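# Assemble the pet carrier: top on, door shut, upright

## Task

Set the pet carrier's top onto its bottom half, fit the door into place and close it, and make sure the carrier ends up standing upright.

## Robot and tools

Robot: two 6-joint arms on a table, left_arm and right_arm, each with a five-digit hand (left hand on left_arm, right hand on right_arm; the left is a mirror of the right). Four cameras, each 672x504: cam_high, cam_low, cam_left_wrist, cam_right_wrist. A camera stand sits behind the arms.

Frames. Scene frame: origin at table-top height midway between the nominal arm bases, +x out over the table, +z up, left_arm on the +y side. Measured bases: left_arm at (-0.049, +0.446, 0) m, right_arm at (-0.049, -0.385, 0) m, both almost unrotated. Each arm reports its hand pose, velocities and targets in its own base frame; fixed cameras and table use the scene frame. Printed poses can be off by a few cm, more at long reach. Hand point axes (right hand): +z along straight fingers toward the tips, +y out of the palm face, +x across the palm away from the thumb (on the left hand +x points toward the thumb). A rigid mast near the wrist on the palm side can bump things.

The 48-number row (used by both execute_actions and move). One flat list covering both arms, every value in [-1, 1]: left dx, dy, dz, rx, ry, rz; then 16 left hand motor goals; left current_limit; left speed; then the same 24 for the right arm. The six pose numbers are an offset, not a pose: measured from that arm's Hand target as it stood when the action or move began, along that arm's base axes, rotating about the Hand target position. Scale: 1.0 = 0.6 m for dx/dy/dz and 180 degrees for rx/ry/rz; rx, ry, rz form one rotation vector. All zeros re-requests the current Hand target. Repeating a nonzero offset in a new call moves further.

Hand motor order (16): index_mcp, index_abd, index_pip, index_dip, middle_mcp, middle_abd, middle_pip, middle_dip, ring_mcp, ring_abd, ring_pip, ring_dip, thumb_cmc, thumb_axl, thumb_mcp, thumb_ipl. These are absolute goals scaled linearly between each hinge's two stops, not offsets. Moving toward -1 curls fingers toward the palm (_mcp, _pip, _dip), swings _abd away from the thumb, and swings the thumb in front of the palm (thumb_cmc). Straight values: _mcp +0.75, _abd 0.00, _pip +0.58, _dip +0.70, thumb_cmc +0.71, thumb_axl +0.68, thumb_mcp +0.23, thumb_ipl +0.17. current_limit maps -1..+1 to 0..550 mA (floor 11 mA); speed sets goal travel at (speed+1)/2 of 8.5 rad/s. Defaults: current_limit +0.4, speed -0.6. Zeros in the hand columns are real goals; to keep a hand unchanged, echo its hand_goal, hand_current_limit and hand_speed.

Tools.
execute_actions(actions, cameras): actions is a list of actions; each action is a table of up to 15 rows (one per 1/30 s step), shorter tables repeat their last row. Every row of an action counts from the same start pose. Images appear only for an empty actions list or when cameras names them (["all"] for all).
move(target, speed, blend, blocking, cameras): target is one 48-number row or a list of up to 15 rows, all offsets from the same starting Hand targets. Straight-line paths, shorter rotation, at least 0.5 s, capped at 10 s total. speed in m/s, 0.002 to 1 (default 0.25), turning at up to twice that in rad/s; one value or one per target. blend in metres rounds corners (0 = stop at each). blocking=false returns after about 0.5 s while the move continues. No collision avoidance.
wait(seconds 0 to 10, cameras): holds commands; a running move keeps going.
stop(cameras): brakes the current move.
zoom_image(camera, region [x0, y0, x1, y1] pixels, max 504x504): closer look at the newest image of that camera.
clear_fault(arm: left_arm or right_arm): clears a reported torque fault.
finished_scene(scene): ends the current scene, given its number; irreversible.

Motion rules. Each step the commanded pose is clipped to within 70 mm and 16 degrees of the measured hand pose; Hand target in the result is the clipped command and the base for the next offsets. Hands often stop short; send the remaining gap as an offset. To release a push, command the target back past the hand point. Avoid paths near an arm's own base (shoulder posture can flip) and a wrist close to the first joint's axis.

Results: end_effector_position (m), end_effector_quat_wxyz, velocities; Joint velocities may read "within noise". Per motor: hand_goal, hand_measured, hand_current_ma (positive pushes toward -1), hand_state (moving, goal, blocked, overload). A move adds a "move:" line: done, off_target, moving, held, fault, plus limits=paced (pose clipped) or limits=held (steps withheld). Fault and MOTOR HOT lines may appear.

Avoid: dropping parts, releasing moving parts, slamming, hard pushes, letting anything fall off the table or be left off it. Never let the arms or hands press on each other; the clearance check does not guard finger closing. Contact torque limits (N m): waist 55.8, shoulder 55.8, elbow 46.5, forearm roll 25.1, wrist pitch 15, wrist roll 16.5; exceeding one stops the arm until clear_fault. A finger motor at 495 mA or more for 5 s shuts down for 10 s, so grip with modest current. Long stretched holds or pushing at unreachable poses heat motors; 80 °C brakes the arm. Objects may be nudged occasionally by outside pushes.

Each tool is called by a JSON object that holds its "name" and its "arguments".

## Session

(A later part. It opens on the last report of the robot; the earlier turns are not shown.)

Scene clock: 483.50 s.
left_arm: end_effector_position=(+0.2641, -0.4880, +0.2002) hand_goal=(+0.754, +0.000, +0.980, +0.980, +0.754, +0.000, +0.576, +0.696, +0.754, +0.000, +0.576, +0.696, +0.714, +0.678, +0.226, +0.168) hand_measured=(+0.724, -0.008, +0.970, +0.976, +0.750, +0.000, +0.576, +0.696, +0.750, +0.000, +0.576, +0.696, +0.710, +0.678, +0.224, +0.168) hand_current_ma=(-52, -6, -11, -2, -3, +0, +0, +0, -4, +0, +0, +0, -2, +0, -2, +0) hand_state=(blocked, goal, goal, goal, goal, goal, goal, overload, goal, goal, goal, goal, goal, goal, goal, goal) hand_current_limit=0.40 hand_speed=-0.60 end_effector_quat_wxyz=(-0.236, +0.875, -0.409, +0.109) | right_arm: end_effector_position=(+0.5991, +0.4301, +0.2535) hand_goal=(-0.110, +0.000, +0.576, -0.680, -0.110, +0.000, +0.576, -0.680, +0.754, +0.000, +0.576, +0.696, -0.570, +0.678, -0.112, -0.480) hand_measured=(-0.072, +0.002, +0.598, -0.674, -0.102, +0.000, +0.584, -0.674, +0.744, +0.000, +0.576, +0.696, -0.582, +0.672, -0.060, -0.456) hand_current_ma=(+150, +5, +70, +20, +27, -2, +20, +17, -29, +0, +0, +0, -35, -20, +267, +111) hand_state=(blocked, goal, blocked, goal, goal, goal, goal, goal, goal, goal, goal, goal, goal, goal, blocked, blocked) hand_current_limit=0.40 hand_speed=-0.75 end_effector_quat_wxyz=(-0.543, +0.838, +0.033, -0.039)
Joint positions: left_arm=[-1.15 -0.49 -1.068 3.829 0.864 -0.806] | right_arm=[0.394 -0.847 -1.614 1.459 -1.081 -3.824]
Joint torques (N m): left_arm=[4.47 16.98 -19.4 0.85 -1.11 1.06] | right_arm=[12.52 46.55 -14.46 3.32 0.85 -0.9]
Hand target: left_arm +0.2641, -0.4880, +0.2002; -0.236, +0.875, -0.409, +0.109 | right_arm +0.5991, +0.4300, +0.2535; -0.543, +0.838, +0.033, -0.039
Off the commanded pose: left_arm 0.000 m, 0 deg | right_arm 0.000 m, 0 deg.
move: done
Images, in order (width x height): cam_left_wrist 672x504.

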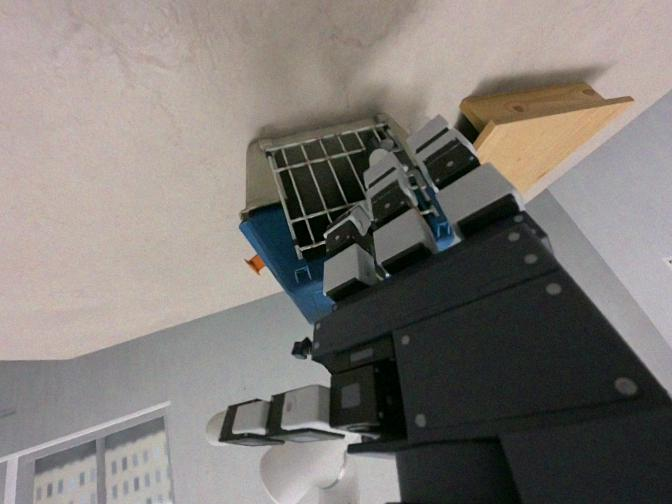

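{"name": "wait", "arguments": {"seconds": 0.1, "cameras": ["cam_high","cam_low"]}}

{"name": "zoom_image", "arguments": {"camera": "cam_low", "region": [235, 205, 275, 245]}}

{"name": "zoom_image", "arguments": {"camera": "cam_low", "region": [310, 205, 350, 245]}}

{"name": "zoom_image", "arguments": {"camera": "cam_low", "region": [200, 200, 240, 240]}}

{"name": "zoom_image", "arguments": {"camera": "cam_high", "region": [265, 285, 325, 350]}}

{"name": "zoom_image", "arguments": {"camera": "cam_high", "region": [370, 225, 430, 290]}}

Scene clock: 488.03 s.
left_arm: end_effector_position=(+0.2641, -0.4880, +0.2002) hand_goal=(+0.754, +0.000, +0.980, +0.980, +0.754, +0.000, +0.576, +0.696, +0.754, +0.000, +0.576, +0.696, +0.714, +0.678, +0.226, +0.168) hand_measured=(+0.724, -0.008, +0.970, +0.976, +0.750, +0.000, +0.576, +0.696, +0.750, +0.000, +0.576, +0.696, +0.710, +0.678, +0.224, +0.168) hand_current_ma=(-52, -6, -11, -2, -3, +0, +0, +0, -4, +0, +0, +0, -2, +0, -2, +0) hand_state=(blocked, goal, goal, goal, goal, goal, goal, overload, goal, goal, goal, goal, goal, goal, goal, goal) hand_current_limit=0.40 hand_speed=-0.60 end_effector_quat_wxyz=(-0.236, +0.875, -0.409, +0.109) | right_arm: end_effector_position=(+0.5991, +0.4301, +0.2535) hand_goal=(-0.110, +0.000, +0.576, -0.680, -0.110, +0.000, +0.576, -0.680, +0.754, +0.000, +0.576, +0.696, -0.570, +0.678, -0.112, -0.480) hand_measured=(-0.072, +0.002, +0.598, -0.674, -0.102, +0.000, +0.584, -0.674, +0.744, +0.000, +0.576, +0.696, -0.582, +0.672, -0.060, -0.456) hand_current_ma=(+150, +5, +70, +20, +27, -2, +20, +17, -29, +0, +0, +0, -35, -20, +267, +111) hand_state=(blocked, goal, blocked, goal, goal, goal, goal, goal, goal, goal, goal, goal, goal, goal, blocked, blocked) hand_current_limit=0.40 hand_speed=-0.75 end_effector_quat_wxyz=(-0.543, +0.838, +0.033, -0.039)
Joint positions: left_arm=[-1.15 -0.49 -1.068 3.829 0.864 -0.806] | right_arm=[0.394 -0.847 -1.614 1.459 -1.081 -3.824]
Joint torques (N m): left_arm=[3.36 17.92 -18.85 0.39 -0.87 1.27] | right_arm=[1.66 47.19 -13.9 3.14 1 -0.97]
Hand target: left_arm +0.2641, -0.4880, +0.2002; -0.236, +0.875, -0.409, +0.109 | right_arm +0.5991, +0.4300, +0.2535; -0.543, +0.838, +0.033, -0.039
Off the commanded pose: left_arm 0.000 m, 0 deg | right_arm 0.000 m, 0 deg.
wait: 0.10 s; at rest from the start
Images, in order (width x height): cam_high 672x504, cam_low 672x504.

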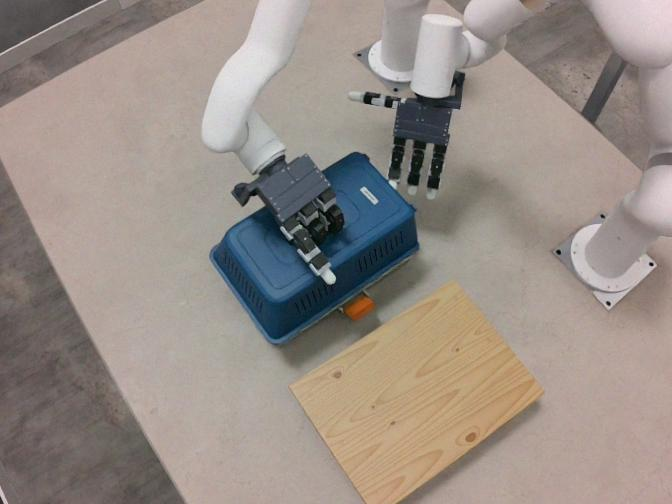

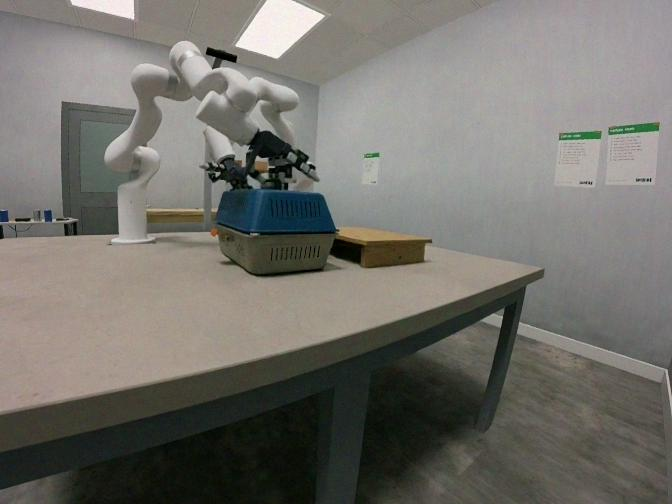

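Scaled by 12.600 from the camera's 672x504 image, which has a finer 960x720 frame.

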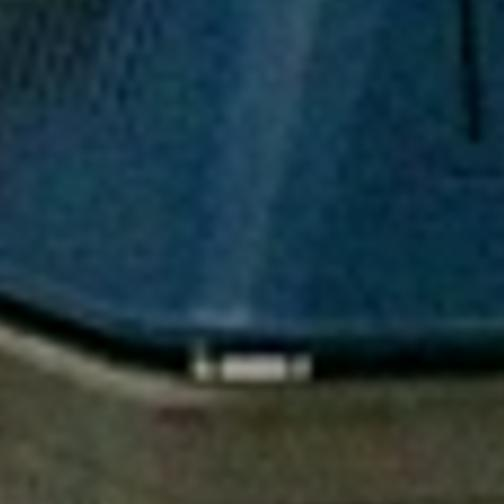

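Scaled by 12.600 from the camera's 672x504 image, which has a finer 960x720 frame.

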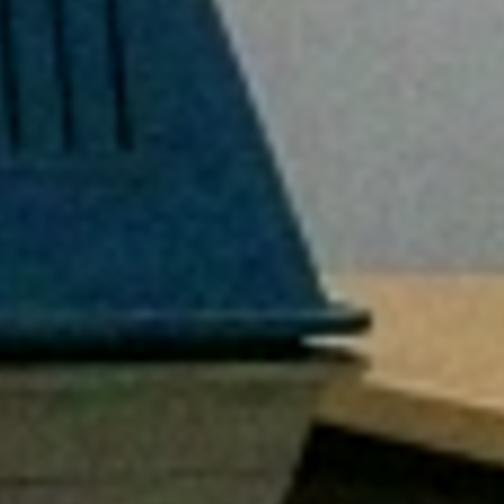

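Scaled by 12.600 from the camera's 672x504 image, which has a finer 960x720 frame.

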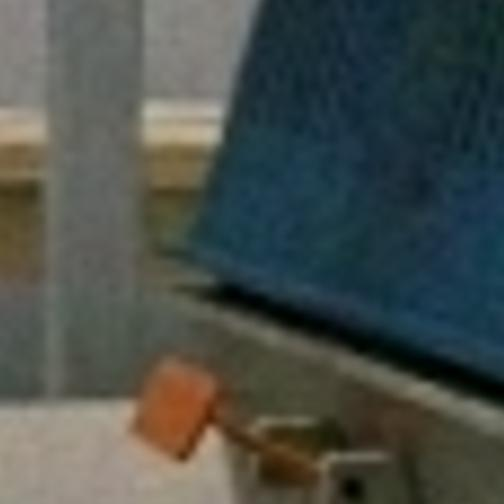

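Scaled by 7.754 from the camera's 672x504 image, which has a finer 960x720 frame.

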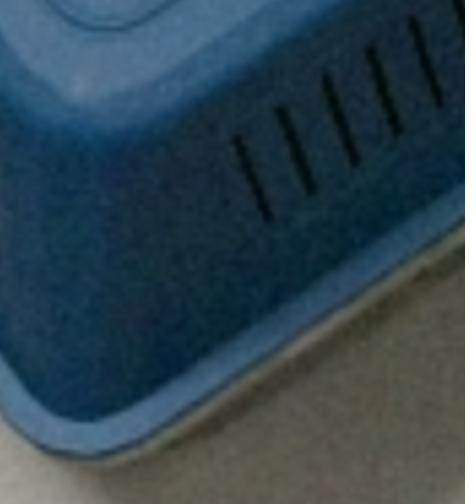

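Scaled by 7.754 from the camera's 672x504 image, which has a finer 960x720 frame.

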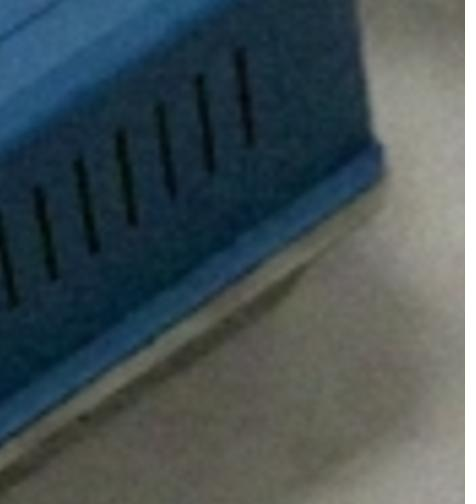

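{"name": "move", "arguments": {"target": [0,0,0,0,0,0,0.753,0,0.98,0.98,0.754,0,0.576,0.696,0.754,0,0.576,0.696,0.714,0.678,0.226,0.168,0.4,-0.6,0,0.0025,0.0067,0,0,-0.003,-0.11,0,0.576,-0.68,-0.11,0,0.576,-0.68,0.753,0,0.576,0.696,-0.571,0.678,-0.112,-0.481,0.4,-0.75], "speed": 0.02, "cameras": ["cam_left_wrist","cam_high","cam_low"]}}

{"name": "zoom_image", "arguments": {"camera": "cam_left_wrist", "region": [280, 235, 320, 285]}}

{"name": "zoom_image", "arguments": {"camera": "cam_left_wrist", "region": [420, 200, 465, 250]}}

{"name": "zoom_image", "arguments": {"camera": "cam_low", "region": [235, 205, 275, 245]}}

{"name": "zoom_image", "arguments": {"camera": "cam_low", "region": [310, 205, 350, 245]}}

{"name": "zoom_image", "arguments": {"camera": "cam_low", "region": [200, 200, 240, 240]}}

{"name": "zoom_image", "arguments": {"camera": "cam_high", "region": [265, 285, 325, 350]}}

{"name": "zoom_image", "arguments": {"camera": "cam_high", "region": [370, 225, 430, 290]}}

Scene clock: 501.40 s.
left_arm: end_effector_position=(+0.2641, -0.4880, +0.2002) hand_goal=(+0.754, +0.000, +0.980, +0.980, +0.754, +0.000, +0.576, +0.696, +0.754, +0.000, +0.576, +0.696, +0.714, +0.678, +0.226, +0.168) hand_measured=(+0.724, -0.008, +0.970, +0.976, +0.750, +0.000, +0.576, +0.696, +0.750, +0.000, +0.576, +0.696, +0.710, +0.678, +0.224, +0.168) hand_current_ma=(-52, -5, -11, -2, -3, +0, +0, +0, -4, +0, +0, +0, -2, +0, -2, +0) hand_state=(blocked, goal, goal, goal, goal, goal, goal, overload, goal, goal, goal, goal, goal, goal, goal, goal) hand_current_limit=0.40 hand_speed=-0.60 end_effector_quat_wxyz=(-0.236, +0.875, -0.409, +0.109) | right_arm: end_effector_position=(+0.5991, +0.4315, +0.2575) hand_goal=(-0.110, +0.000, +0.576, -0.680, -0.110, +0.000, +0.576, -0.680, +0.754, +0.000, +0.576, +0.696, -0.570, +0.678, -0.112, -0.480) hand_measured=(-0.072, +0.002, +0.598, -0.674, -0.102, +0.000, +0.582, -0.674, +0.744, +0.000, +0.576, +0.696, -0.582, +0.672, -0.060, -0.456) hand_current_ma=(+150, +6, +70, +20, +25, -2, +19, +17, -29, +0, +0, +0, -35, -20, +265, +111) hand_state=(blocked, goal, blocked, goal, goal, goal, goal, goal, goal, goal, goal, goal, goal, goal, blocked, blocked) hand_current_limit=0.40 hand_speed=-0.75 end_effector_quat_wxyz=(-0.544, +0.838, +0.029, -0.036)
Joint positions: left_arm=[-1.15 -0.49 -1.068 3.829 0.864 -0.806] | right_arm=[0.396 -0.839 -1.611 1.465 -1.074 -3.818]
Joint torques (N m): left_arm=[2.03 16.95 -18.46 0.42 -0.77 1.18] | right_arm=[14.11 78.62 -14.48 2.83 0.79 1.33]
Hand target: left_arm +0.2641, -0.4880, +0.2002; -0.236, +0.875, -0.409, +0.109 | right_arm +0.5991, +0.4315, +0.2575; -0.544, +0.838, +0.029, -0.036
Off the commanded pose: left_arm 0.000 m, 0 deg | right_arm 0.000 m, 0 deg.
move: done
Images, in order (width x height): cam_high 672x504, cam_low 672x504, cam_left_wrist 672x504.

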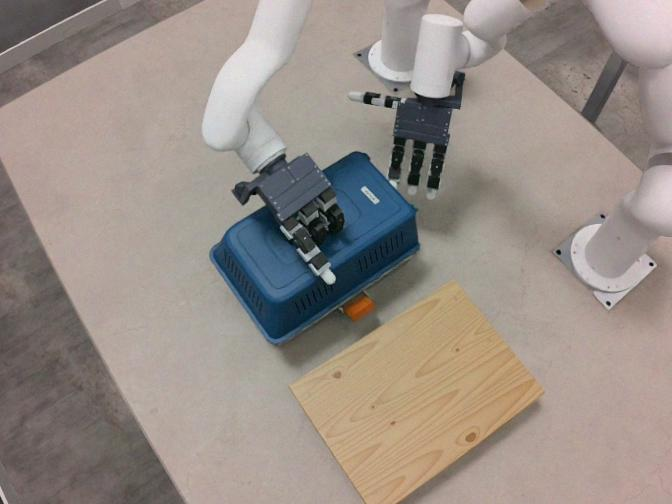

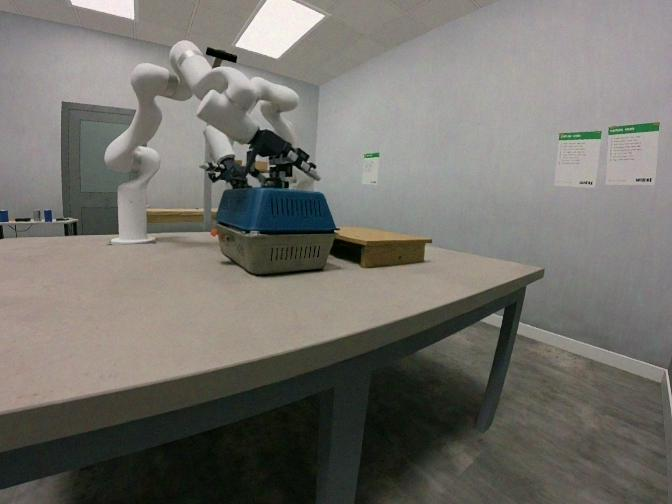

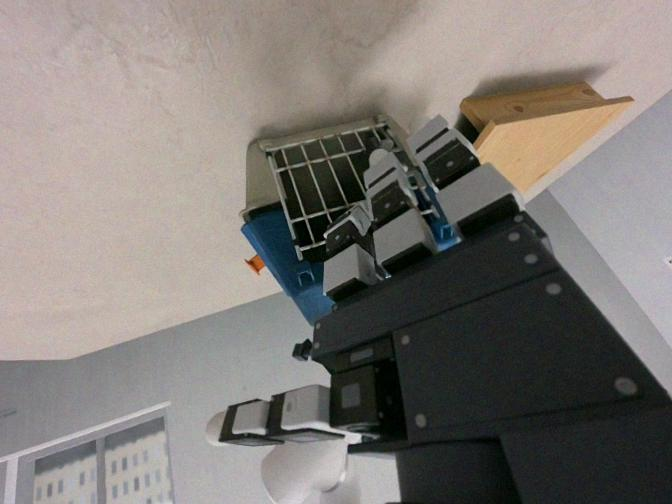

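Scaled by 10.080 from the camera's 672x504 image, which has a finer 960x720 frame.

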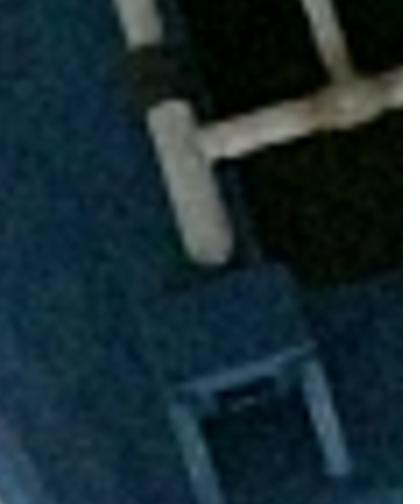

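Scaled by 10.080 from the camera's 672x504 image, which has a finer 960x720 frame.

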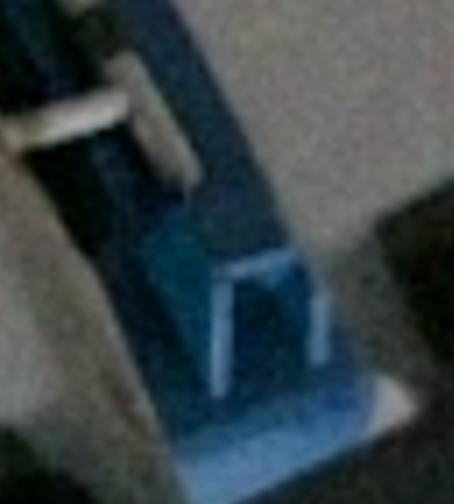

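Scaled by 12.600 from the camera's 672x504 image, which has a finer 960x720 frame.

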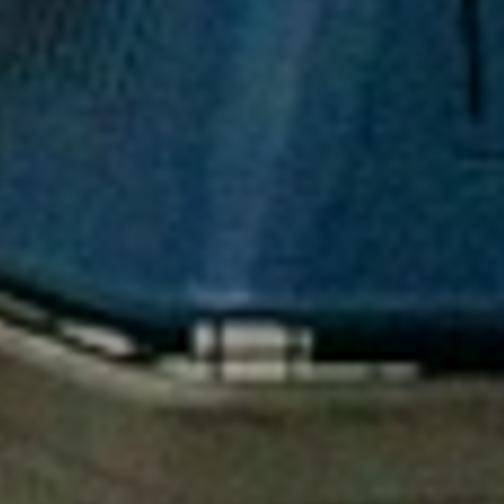

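Scaled by 12.600 from the camera's 672x504 image, which has a finer 960x720 frame.

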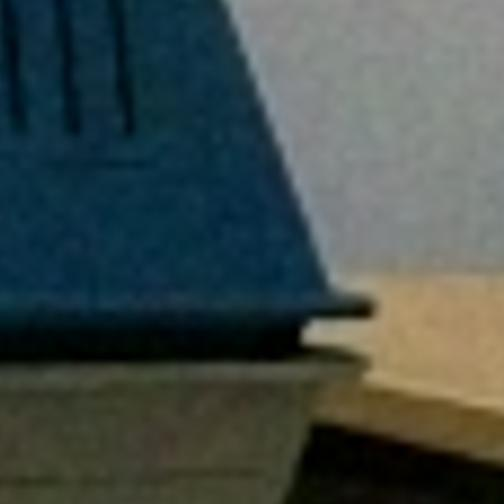

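Scaled by 12.600 from the camera's 672x504 image, which has a finer 960x720 frame.

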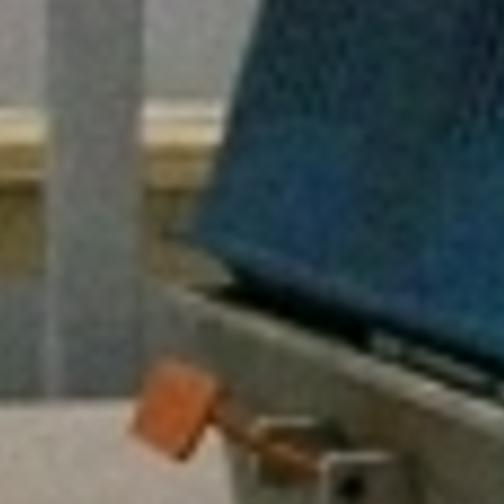

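Scaled by 7.754 from the camera's 672x504 image, which has a finer 960x720 frame.

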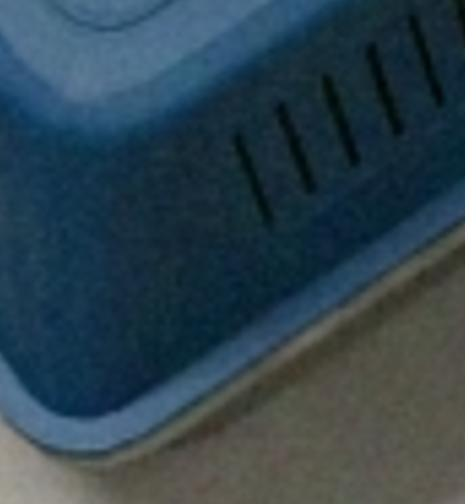

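Scaled by 7.754 from the camera's 672x504 image, which has a finer 960x720 frame.

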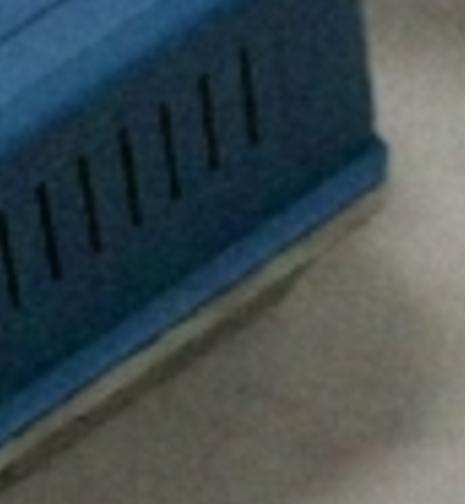

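{"name": "move", "arguments": {"target": [[0,0,0,0,0,0,0.753,0,0.98,0.98,0.754,0,0.576,0.696,0.754,0,0.576,0.696,0.714,0.678,0.226,0.168,0.4,-0.6,0.0006,-0.0013,0,0.0022,0.001,0,-0.11,0,0.576,-0.68,-0.11,0,0.576,-0.68,0.753,0,0.576,0.696,-0.571,0.678,-0.112,-0.481,0.4,-0.75],[0,0,0,0,0,0,0.753,0,0.98,0.98,0.754,0,0.576,0.696,0.754,0,0.576,0.696,0.714,0.678,0.226,0.168,0.4,-0.6,0.0006,-0.0013,-0.0067,0.0022,0.001,0,-0.11,0,0.576,-0.68,-0.11,0,0.576,-0.68,0.753,0,0.576,0.696,-0.571,0.678,-0.112,-0.481,0.4,-0.75]], "speed": 0.02, "cameras": ["cam_left_wrist","cam_high","cam_low"]}}

{"name": "zoom_image", "arguments": {"camera": "cam_left_wrist", "region": [280, 235, 320, 285]}}

{"name": "zoom_image", "arguments": {"camera": "cam_left_wrist", "region": [420, 200, 465, 250]}}

{"name": "zoom_image", "arguments": {"camera": "cam_low", "region": [235, 205, 275, 245]}}

{"name": "zoom_image", "arguments": {"camera": "cam_low", "region": [310, 205, 350, 245]}}

{"name": "zoom_image", "arguments": {"camera": "cam_low", "region": [200, 200, 240, 240]}}

{"name": "zoom_image", "arguments": {"camera": "cam_high", "region": [265, 285, 325, 350]}}

{"name": "zoom_image", "arguments": {"camera": "cam_high", "region": [370, 225, 430, 290]}}

Scene clock: 510.30 s.
left_arm: end_effector_position=(+0.2641, -0.4880, +0.2002) hand_goal=(+0.754, +0.000, +0.980, +0.980, +0.754, +0.000, +0.576, +0.696, +0.754, +0.000, +0.576, +0.696, +0.714, +0.678, +0.226, +0.168) hand_measured=(+0.724, -0.008, +0.970, +0.976, +0.750, +0.000, +0.576, +0.696, +0.750, +0.000, +0.576, +0.696, +0.710, +0.678, +0.224, +0.168) hand_current_ma=(-52, -5, -11, -2, -3, +0, +0, +0, -4, +0, +0, +0, -2, +0, -2, +0) hand_state=(blocked, goal, goal, goal, goal, goal, goal, overload, goal, goal, goal, goal, goal, goal, goal, goal) hand_current_limit=0.40 hand_speed=-0.60 end_effector_quat_wxyz=(-0.236, +0.875, -0.409, +0.109) | right_arm: end_effector_position=(+0.5994, +0.4308, +0.2536) hand_goal=(-0.110, +0.000, +0.576, -0.680, -0.110, +0.000, +0.576, -0.680, +0.754, +0.000, +0.576, +0.696, -0.570, +0.678, -0.112, -0.480) hand_measured=(-0.072, +0.002, +0.598, -0.674, -0.102, +0.000, +0.582, -0.674, +0.744, +0.000, +0.576, +0.696, -0.582, +0.672, -0.060, -0.456) hand_current_ma=(+150, +6, +70, +20, +25, -2, +19, +17, -29, +0, +0, +0, -35, -21, +265, +111) hand_state=(blocked, goal, blocked, goal, goal, goal, goal, goal, goal, goal, goal, goal, goal, goal, blocked, blocked) hand_current_limit=0.40 hand_speed=-0.75 end_effector_quat_wxyz=(-0.547, +0.836, +0.028, -0.037)
Joint positions: left_arm=[-1.15 -0.49 -1.068 3.829 0.864 -0.806] | right_arm=[0.393 -0.846 -1.61 1.473 -1.081 -3.828]
Joint torques (N m): left_arm=[1.89 17.82 -17.35 0.37 -0.39 0.95] | right_arm=[-12.17 47.63 -13.96 3.04 -0.03 -0.89]
Hand target: left_arm +0.2641, -0.4880, +0.2002; -0.236, +0.875, -0.409, +0.109 | right_arm +0.5994, +0.4308, +0.2535; -0.546, +0.836, +0.028, -0.037
Off the commanded pose: left_arm 0.000 m, 0 deg | right_arm 0.000 m, 0 deg.
move: done
Images, in order (width x height): cam_high 672x504, cam_low 672x504, cam_left_wrist 672x504.

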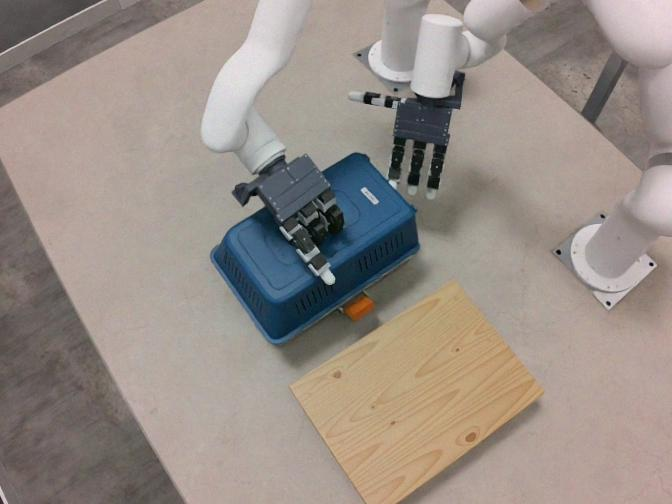

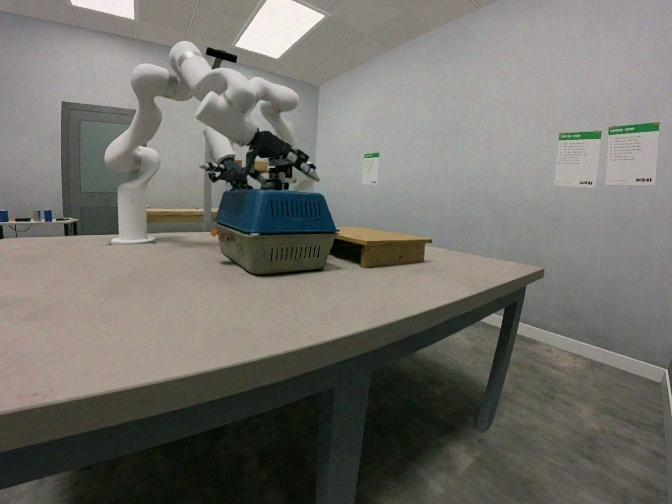

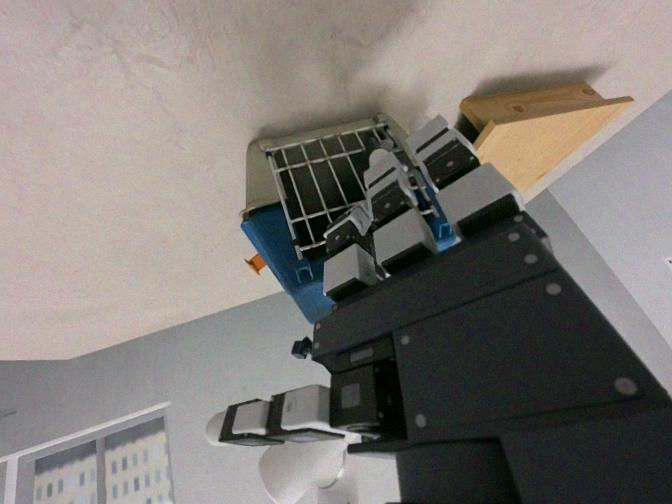

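Scaled by 10.080 from the camera's 672x504 image, which has a finer 960x720 frame.

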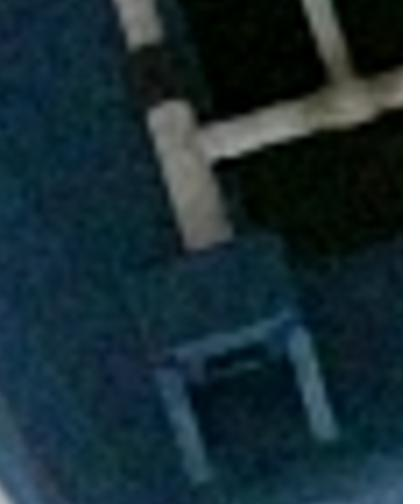

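Scaled by 10.080 from the camera's 672x504 image, which has a finer 960x720 frame.

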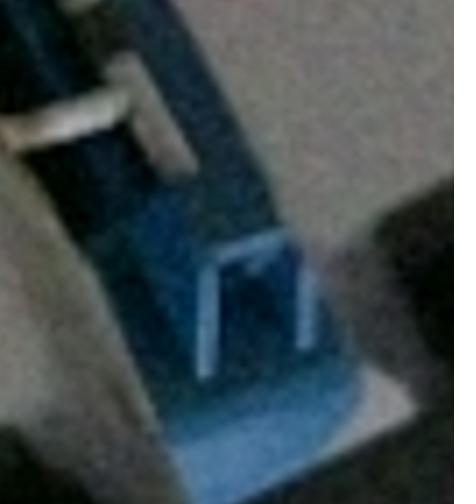

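Scaled by 12.600 from the camera's 672x504 image, which has a finer 960x720 frame.

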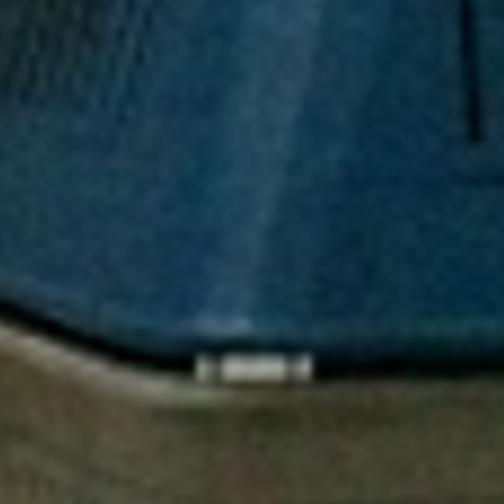

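Scaled by 12.600 from the camera's 672x504 image, which has a finer 960x720 frame.

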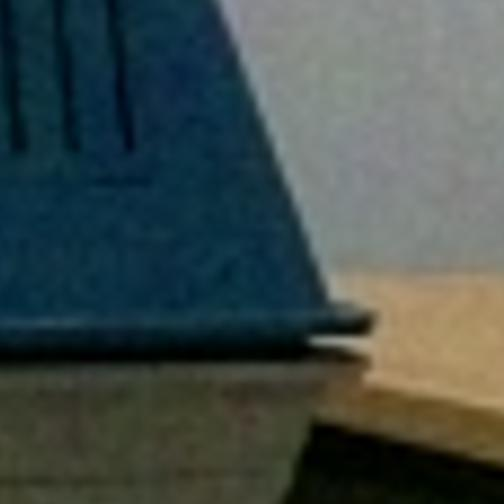

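Scaled by 12.600 from the camera's 672x504 image, which has a finer 960x720 frame.

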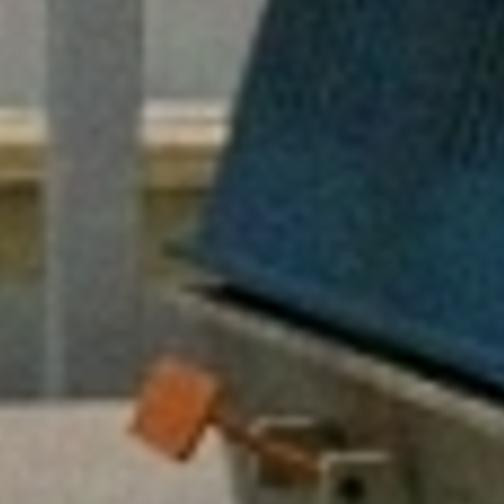

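Scaled by 7.754 from the camera's 672x504 image, which has a finer 960x720 frame.

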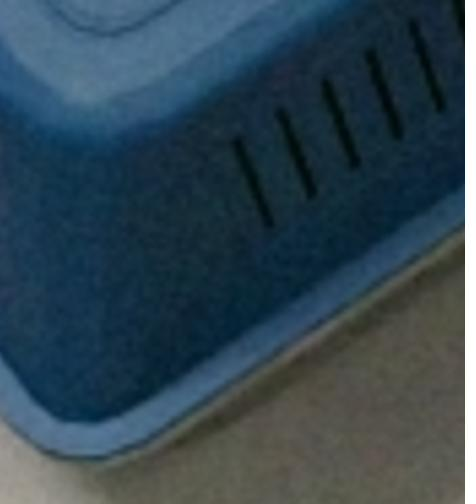

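Scaled by 7.754 from the camera's 672x504 image, which has a finer 960x720 frame.

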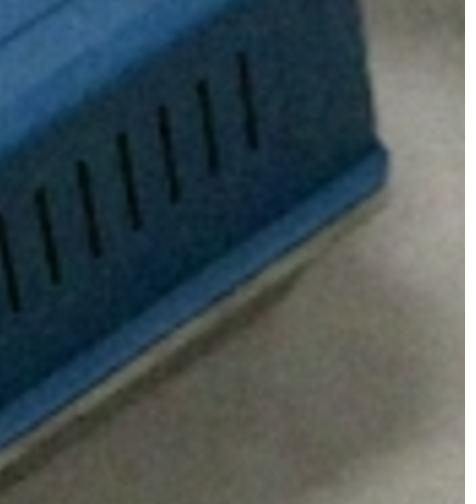

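{"name": "move", "arguments": {"target": [0,0,0,0,0,0,0.753,0,0.98,0.98,0.754,0,0.576,0.696,0.754,0,0.576,0.696,0.714,0.678,0.226,0.168,0.4,-0.6,0,0,-0.005,0,0,0,-0.11,0,0.576,-0.68,-0.11,0,0.576,-0.68,0.753,0,0.576,0.696,-0.571,0.678,-0.112,-0.481,0.4,-0.75], "speed": 0.02, "cameras": ["cam_left_wrist","cam_high","cam_low"]}}

{"name": "zoom_image", "arguments": {"camera": "cam_left_wrist", "region": [280, 235, 320, 285]}}

{"name": "zoom_image", "arguments": {"camera": "cam_left_wrist", "region": [420, 200, 465, 250]}}

{"name": "zoom_image", "arguments": {"camera": "cam_low", "region": [235, 205, 275, 245]}}

{"name": "zoom_image", "arguments": {"camera": "cam_low", "region": [310, 205, 350, 245]}}

{"name": "zoom_image", "arguments": {"camera": "cam_low", "region": [200, 200, 240, 240]}}

Scene clock: 517.77 s.
left_arm: end_effector_position=(+0.2641, -0.4880, +0.2002) hand_goal=(+0.754, +0.000, +0.980, +0.980, +0.754, +0.000, +0.576, +0.696, +0.754, +0.000, +0.576, +0.696, +0.714, +0.678, +0.226, +0.168) hand_measured=(+0.724, -0.006, +0.970, +0.976, +0.750, +0.000, +0.576, +0.696, +0.750, +0.000, +0.576, +0.696, +0.710, +0.678, +0.224, +0.168) hand_current_ma=(-52, -3, -11, -2, -3, +0, +0, +0, -4, +0, +0, +0, -2, +0, -2, +0) hand_state=(blocked, goal, goal, goal, goal, goal, goal, overload, goal, goal, goal, goal, goal, goal, goal, goal) hand_current_limit=0.40 hand_speed=-0.60 end_effector_quat_wxyz=(-0.236, +0.875, -0.409, +0.109) | right_arm: end_effector_position=(+0.5994, +0.4308, +0.2505) hand_goal=(-0.110, +0.000, +0.576, -0.680, -0.110, +0.000, +0.576, -0.680, +0.754, +0.000, +0.576, +0.696, -0.570, +0.678, -0.112, -0.480) hand_measured=(-0.072, +0.004, +0.598, -0.674, -0.104, +0.000, +0.580, -0.676, +0.744, +0.000, +0.576, +0.696, -0.580, +0.672, -0.062, -0.456) hand_current_ma=(+150, +10, +70, +20, +19, -2, +10, +9, -29, +0, +0, +0, -32, -21, +257, +111) hand_state=(blocked, goal, blocked, goal, goal, goal, goal, goal, goal, goal, goal, goal, goal, goal, blocked, blocked) hand_current_limit=0.40 hand_speed=-0.75 end_effector_quat_wxyz=(-0.546, +0.836, +0.028, -0.037)
Joint positions: left_arm=[-1.15 -0.49 -1.068 3.829 0.864 -0.806] | right_arm=[0.393 -0.85 -1.609 1.475 -1.08 -3.833]
Joint torques (N m): left_arm=[0.46 18.11 -17.38 0.1 -0.34 0.89] | right_arm=[-12.3 44.7 -13.86 2.36 1 -1.06]
Hand target: left_arm +0.2641, -0.4880, +0.2002; -0.236, +0.875, -0.409, +0.109 | right_arm +0.5994, +0.4308, +0.2505; -0.546, +0.836, +0.028, -0.037
Off the commanded pose: left_arm 0.000 m, 0 deg | right_arm 0.000 m, 0 deg.
move: done
Images, in order (width x height): cam_high 672x504, cam_low 672x504, cam_left_wrist 672x504.

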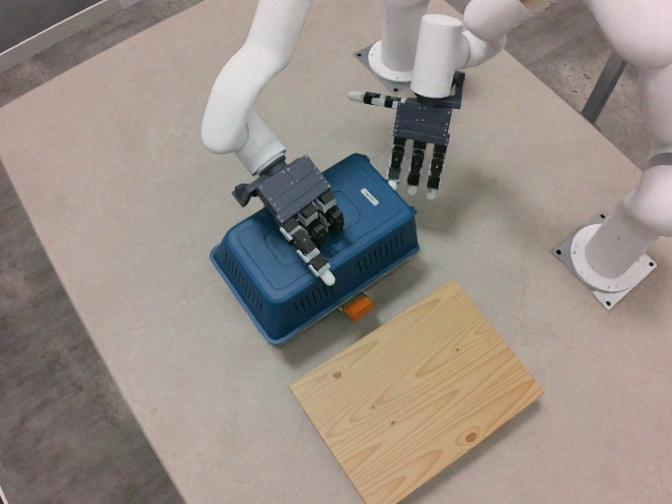

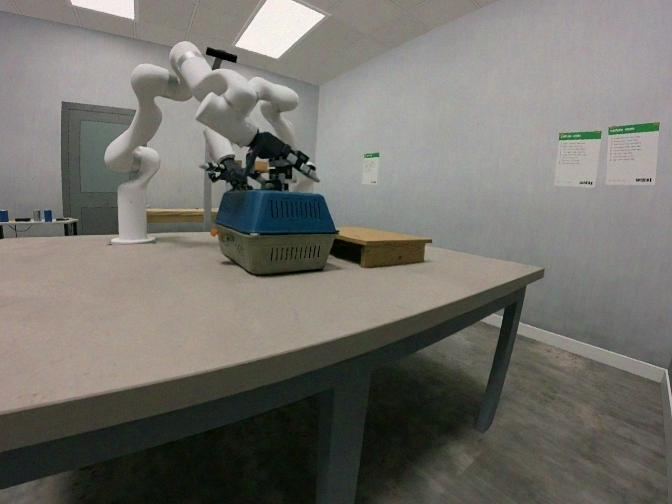

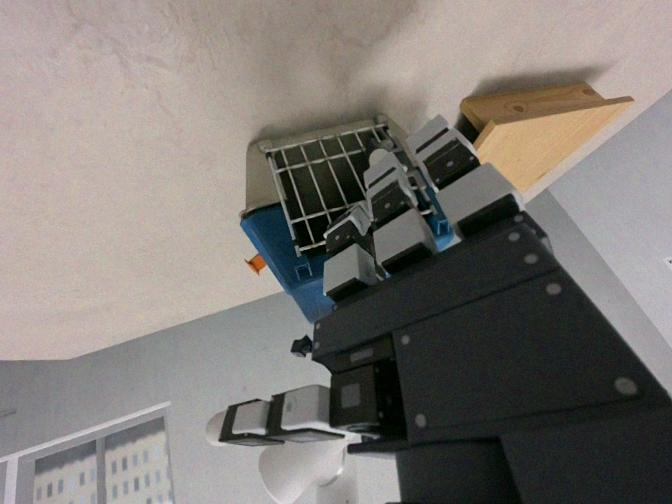

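Scaled by 10.080 from the camera's 672x504 image, which has a finer 960x720 frame.

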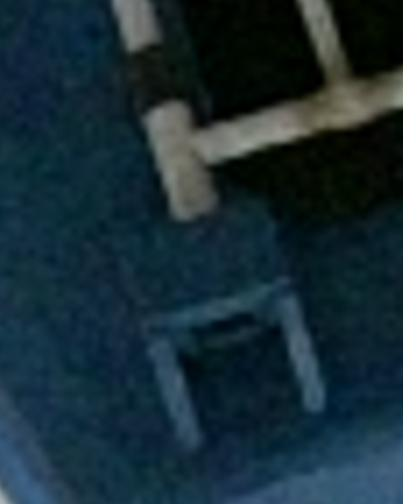

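Scaled by 10.080 from the camera's 672x504 image, which has a finer 960x720 frame.

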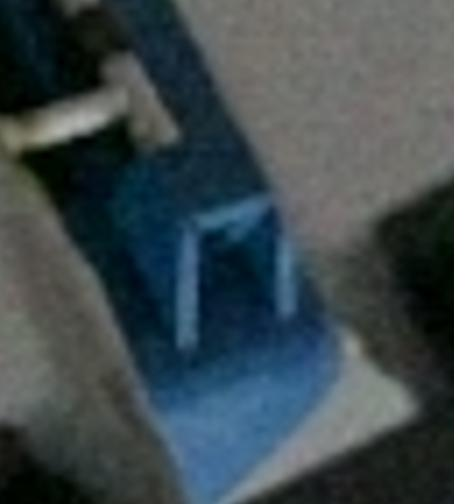

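Scaled by 12.600 from the camera's 672x504 image, which has a finer 960x720 frame.

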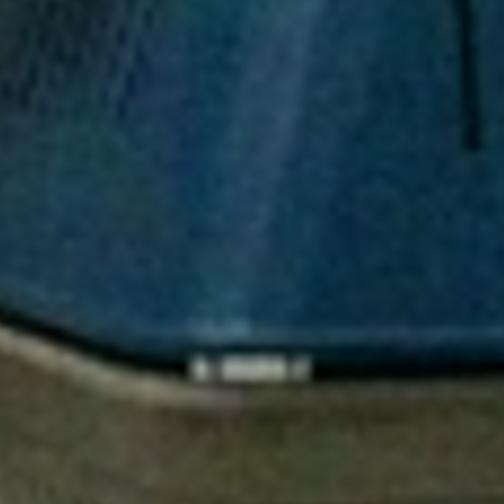

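Scaled by 12.600 from the camera's 672x504 image, which has a finer 960x720 frame.

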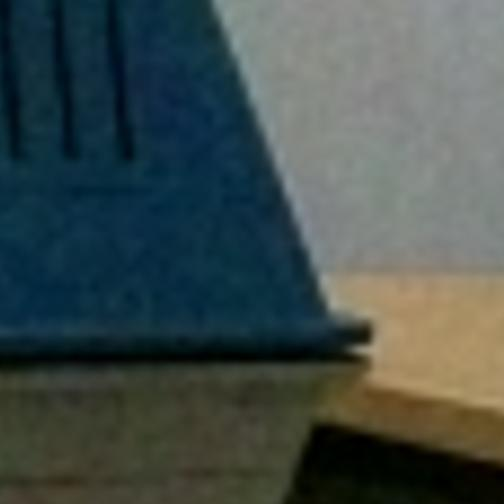

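Scaled by 12.600 from the camera's 672x504 image, which has a finer 960x720 frame.

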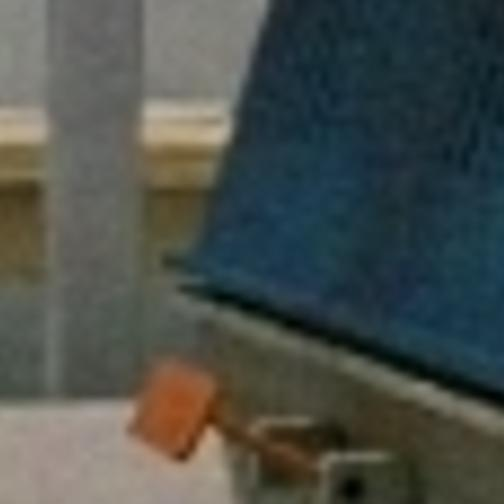

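{"name": "zoom_image", "arguments": {"camera": "cam_high", "region": [200, 230, 300, 350]}}

{"name": "zoom_image", "arguments": {"camera": "cam_high", "region": [265, 310, 305, 350]}}

{"name": "zoom_image", "arguments": {"camera": "cam_high", "region": [390, 215, 430, 255]}}

{"name": "zoom_image", "arguments": {"camera": "cam_left_wrist", "region": [230, 180, 290, 240]}}

Scaled by 4.200 from the camera's 672x504 image, which has a finer 960x720 frame.

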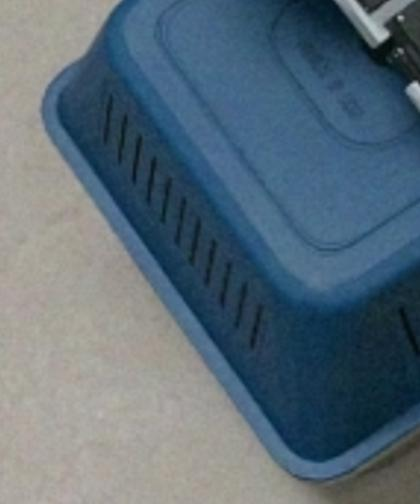

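Scaled by 12.600 from the camera's 672x504 image, which has a finer 960x720 frame.

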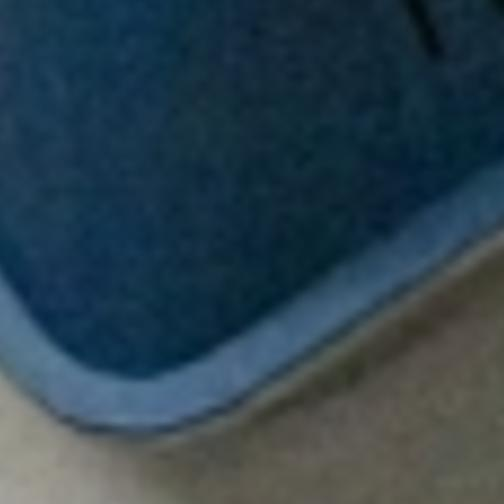

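Scaled by 12.600 from the camera's 672x504 image, which has a finer 960x720 frame.

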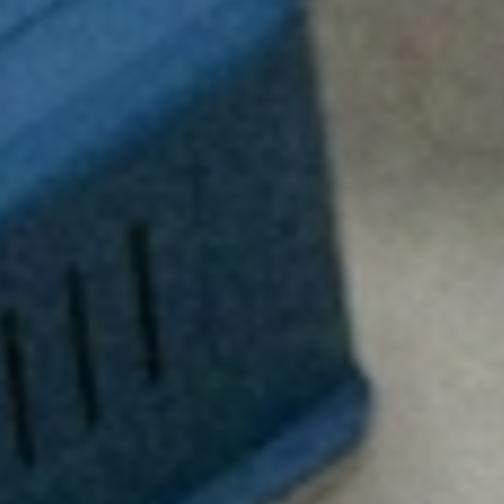

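Scaled by 8.400 from the camera's 672x504 image, which has a finer 960x720 frame.

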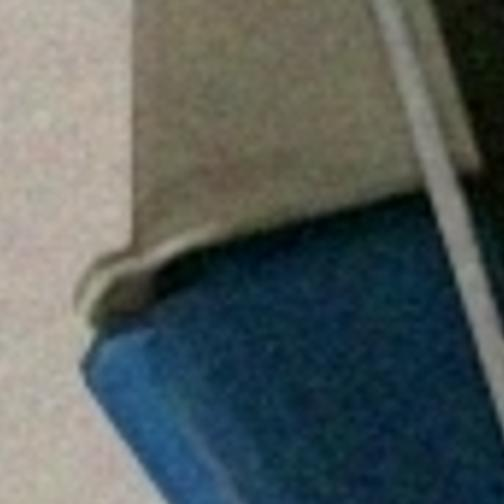

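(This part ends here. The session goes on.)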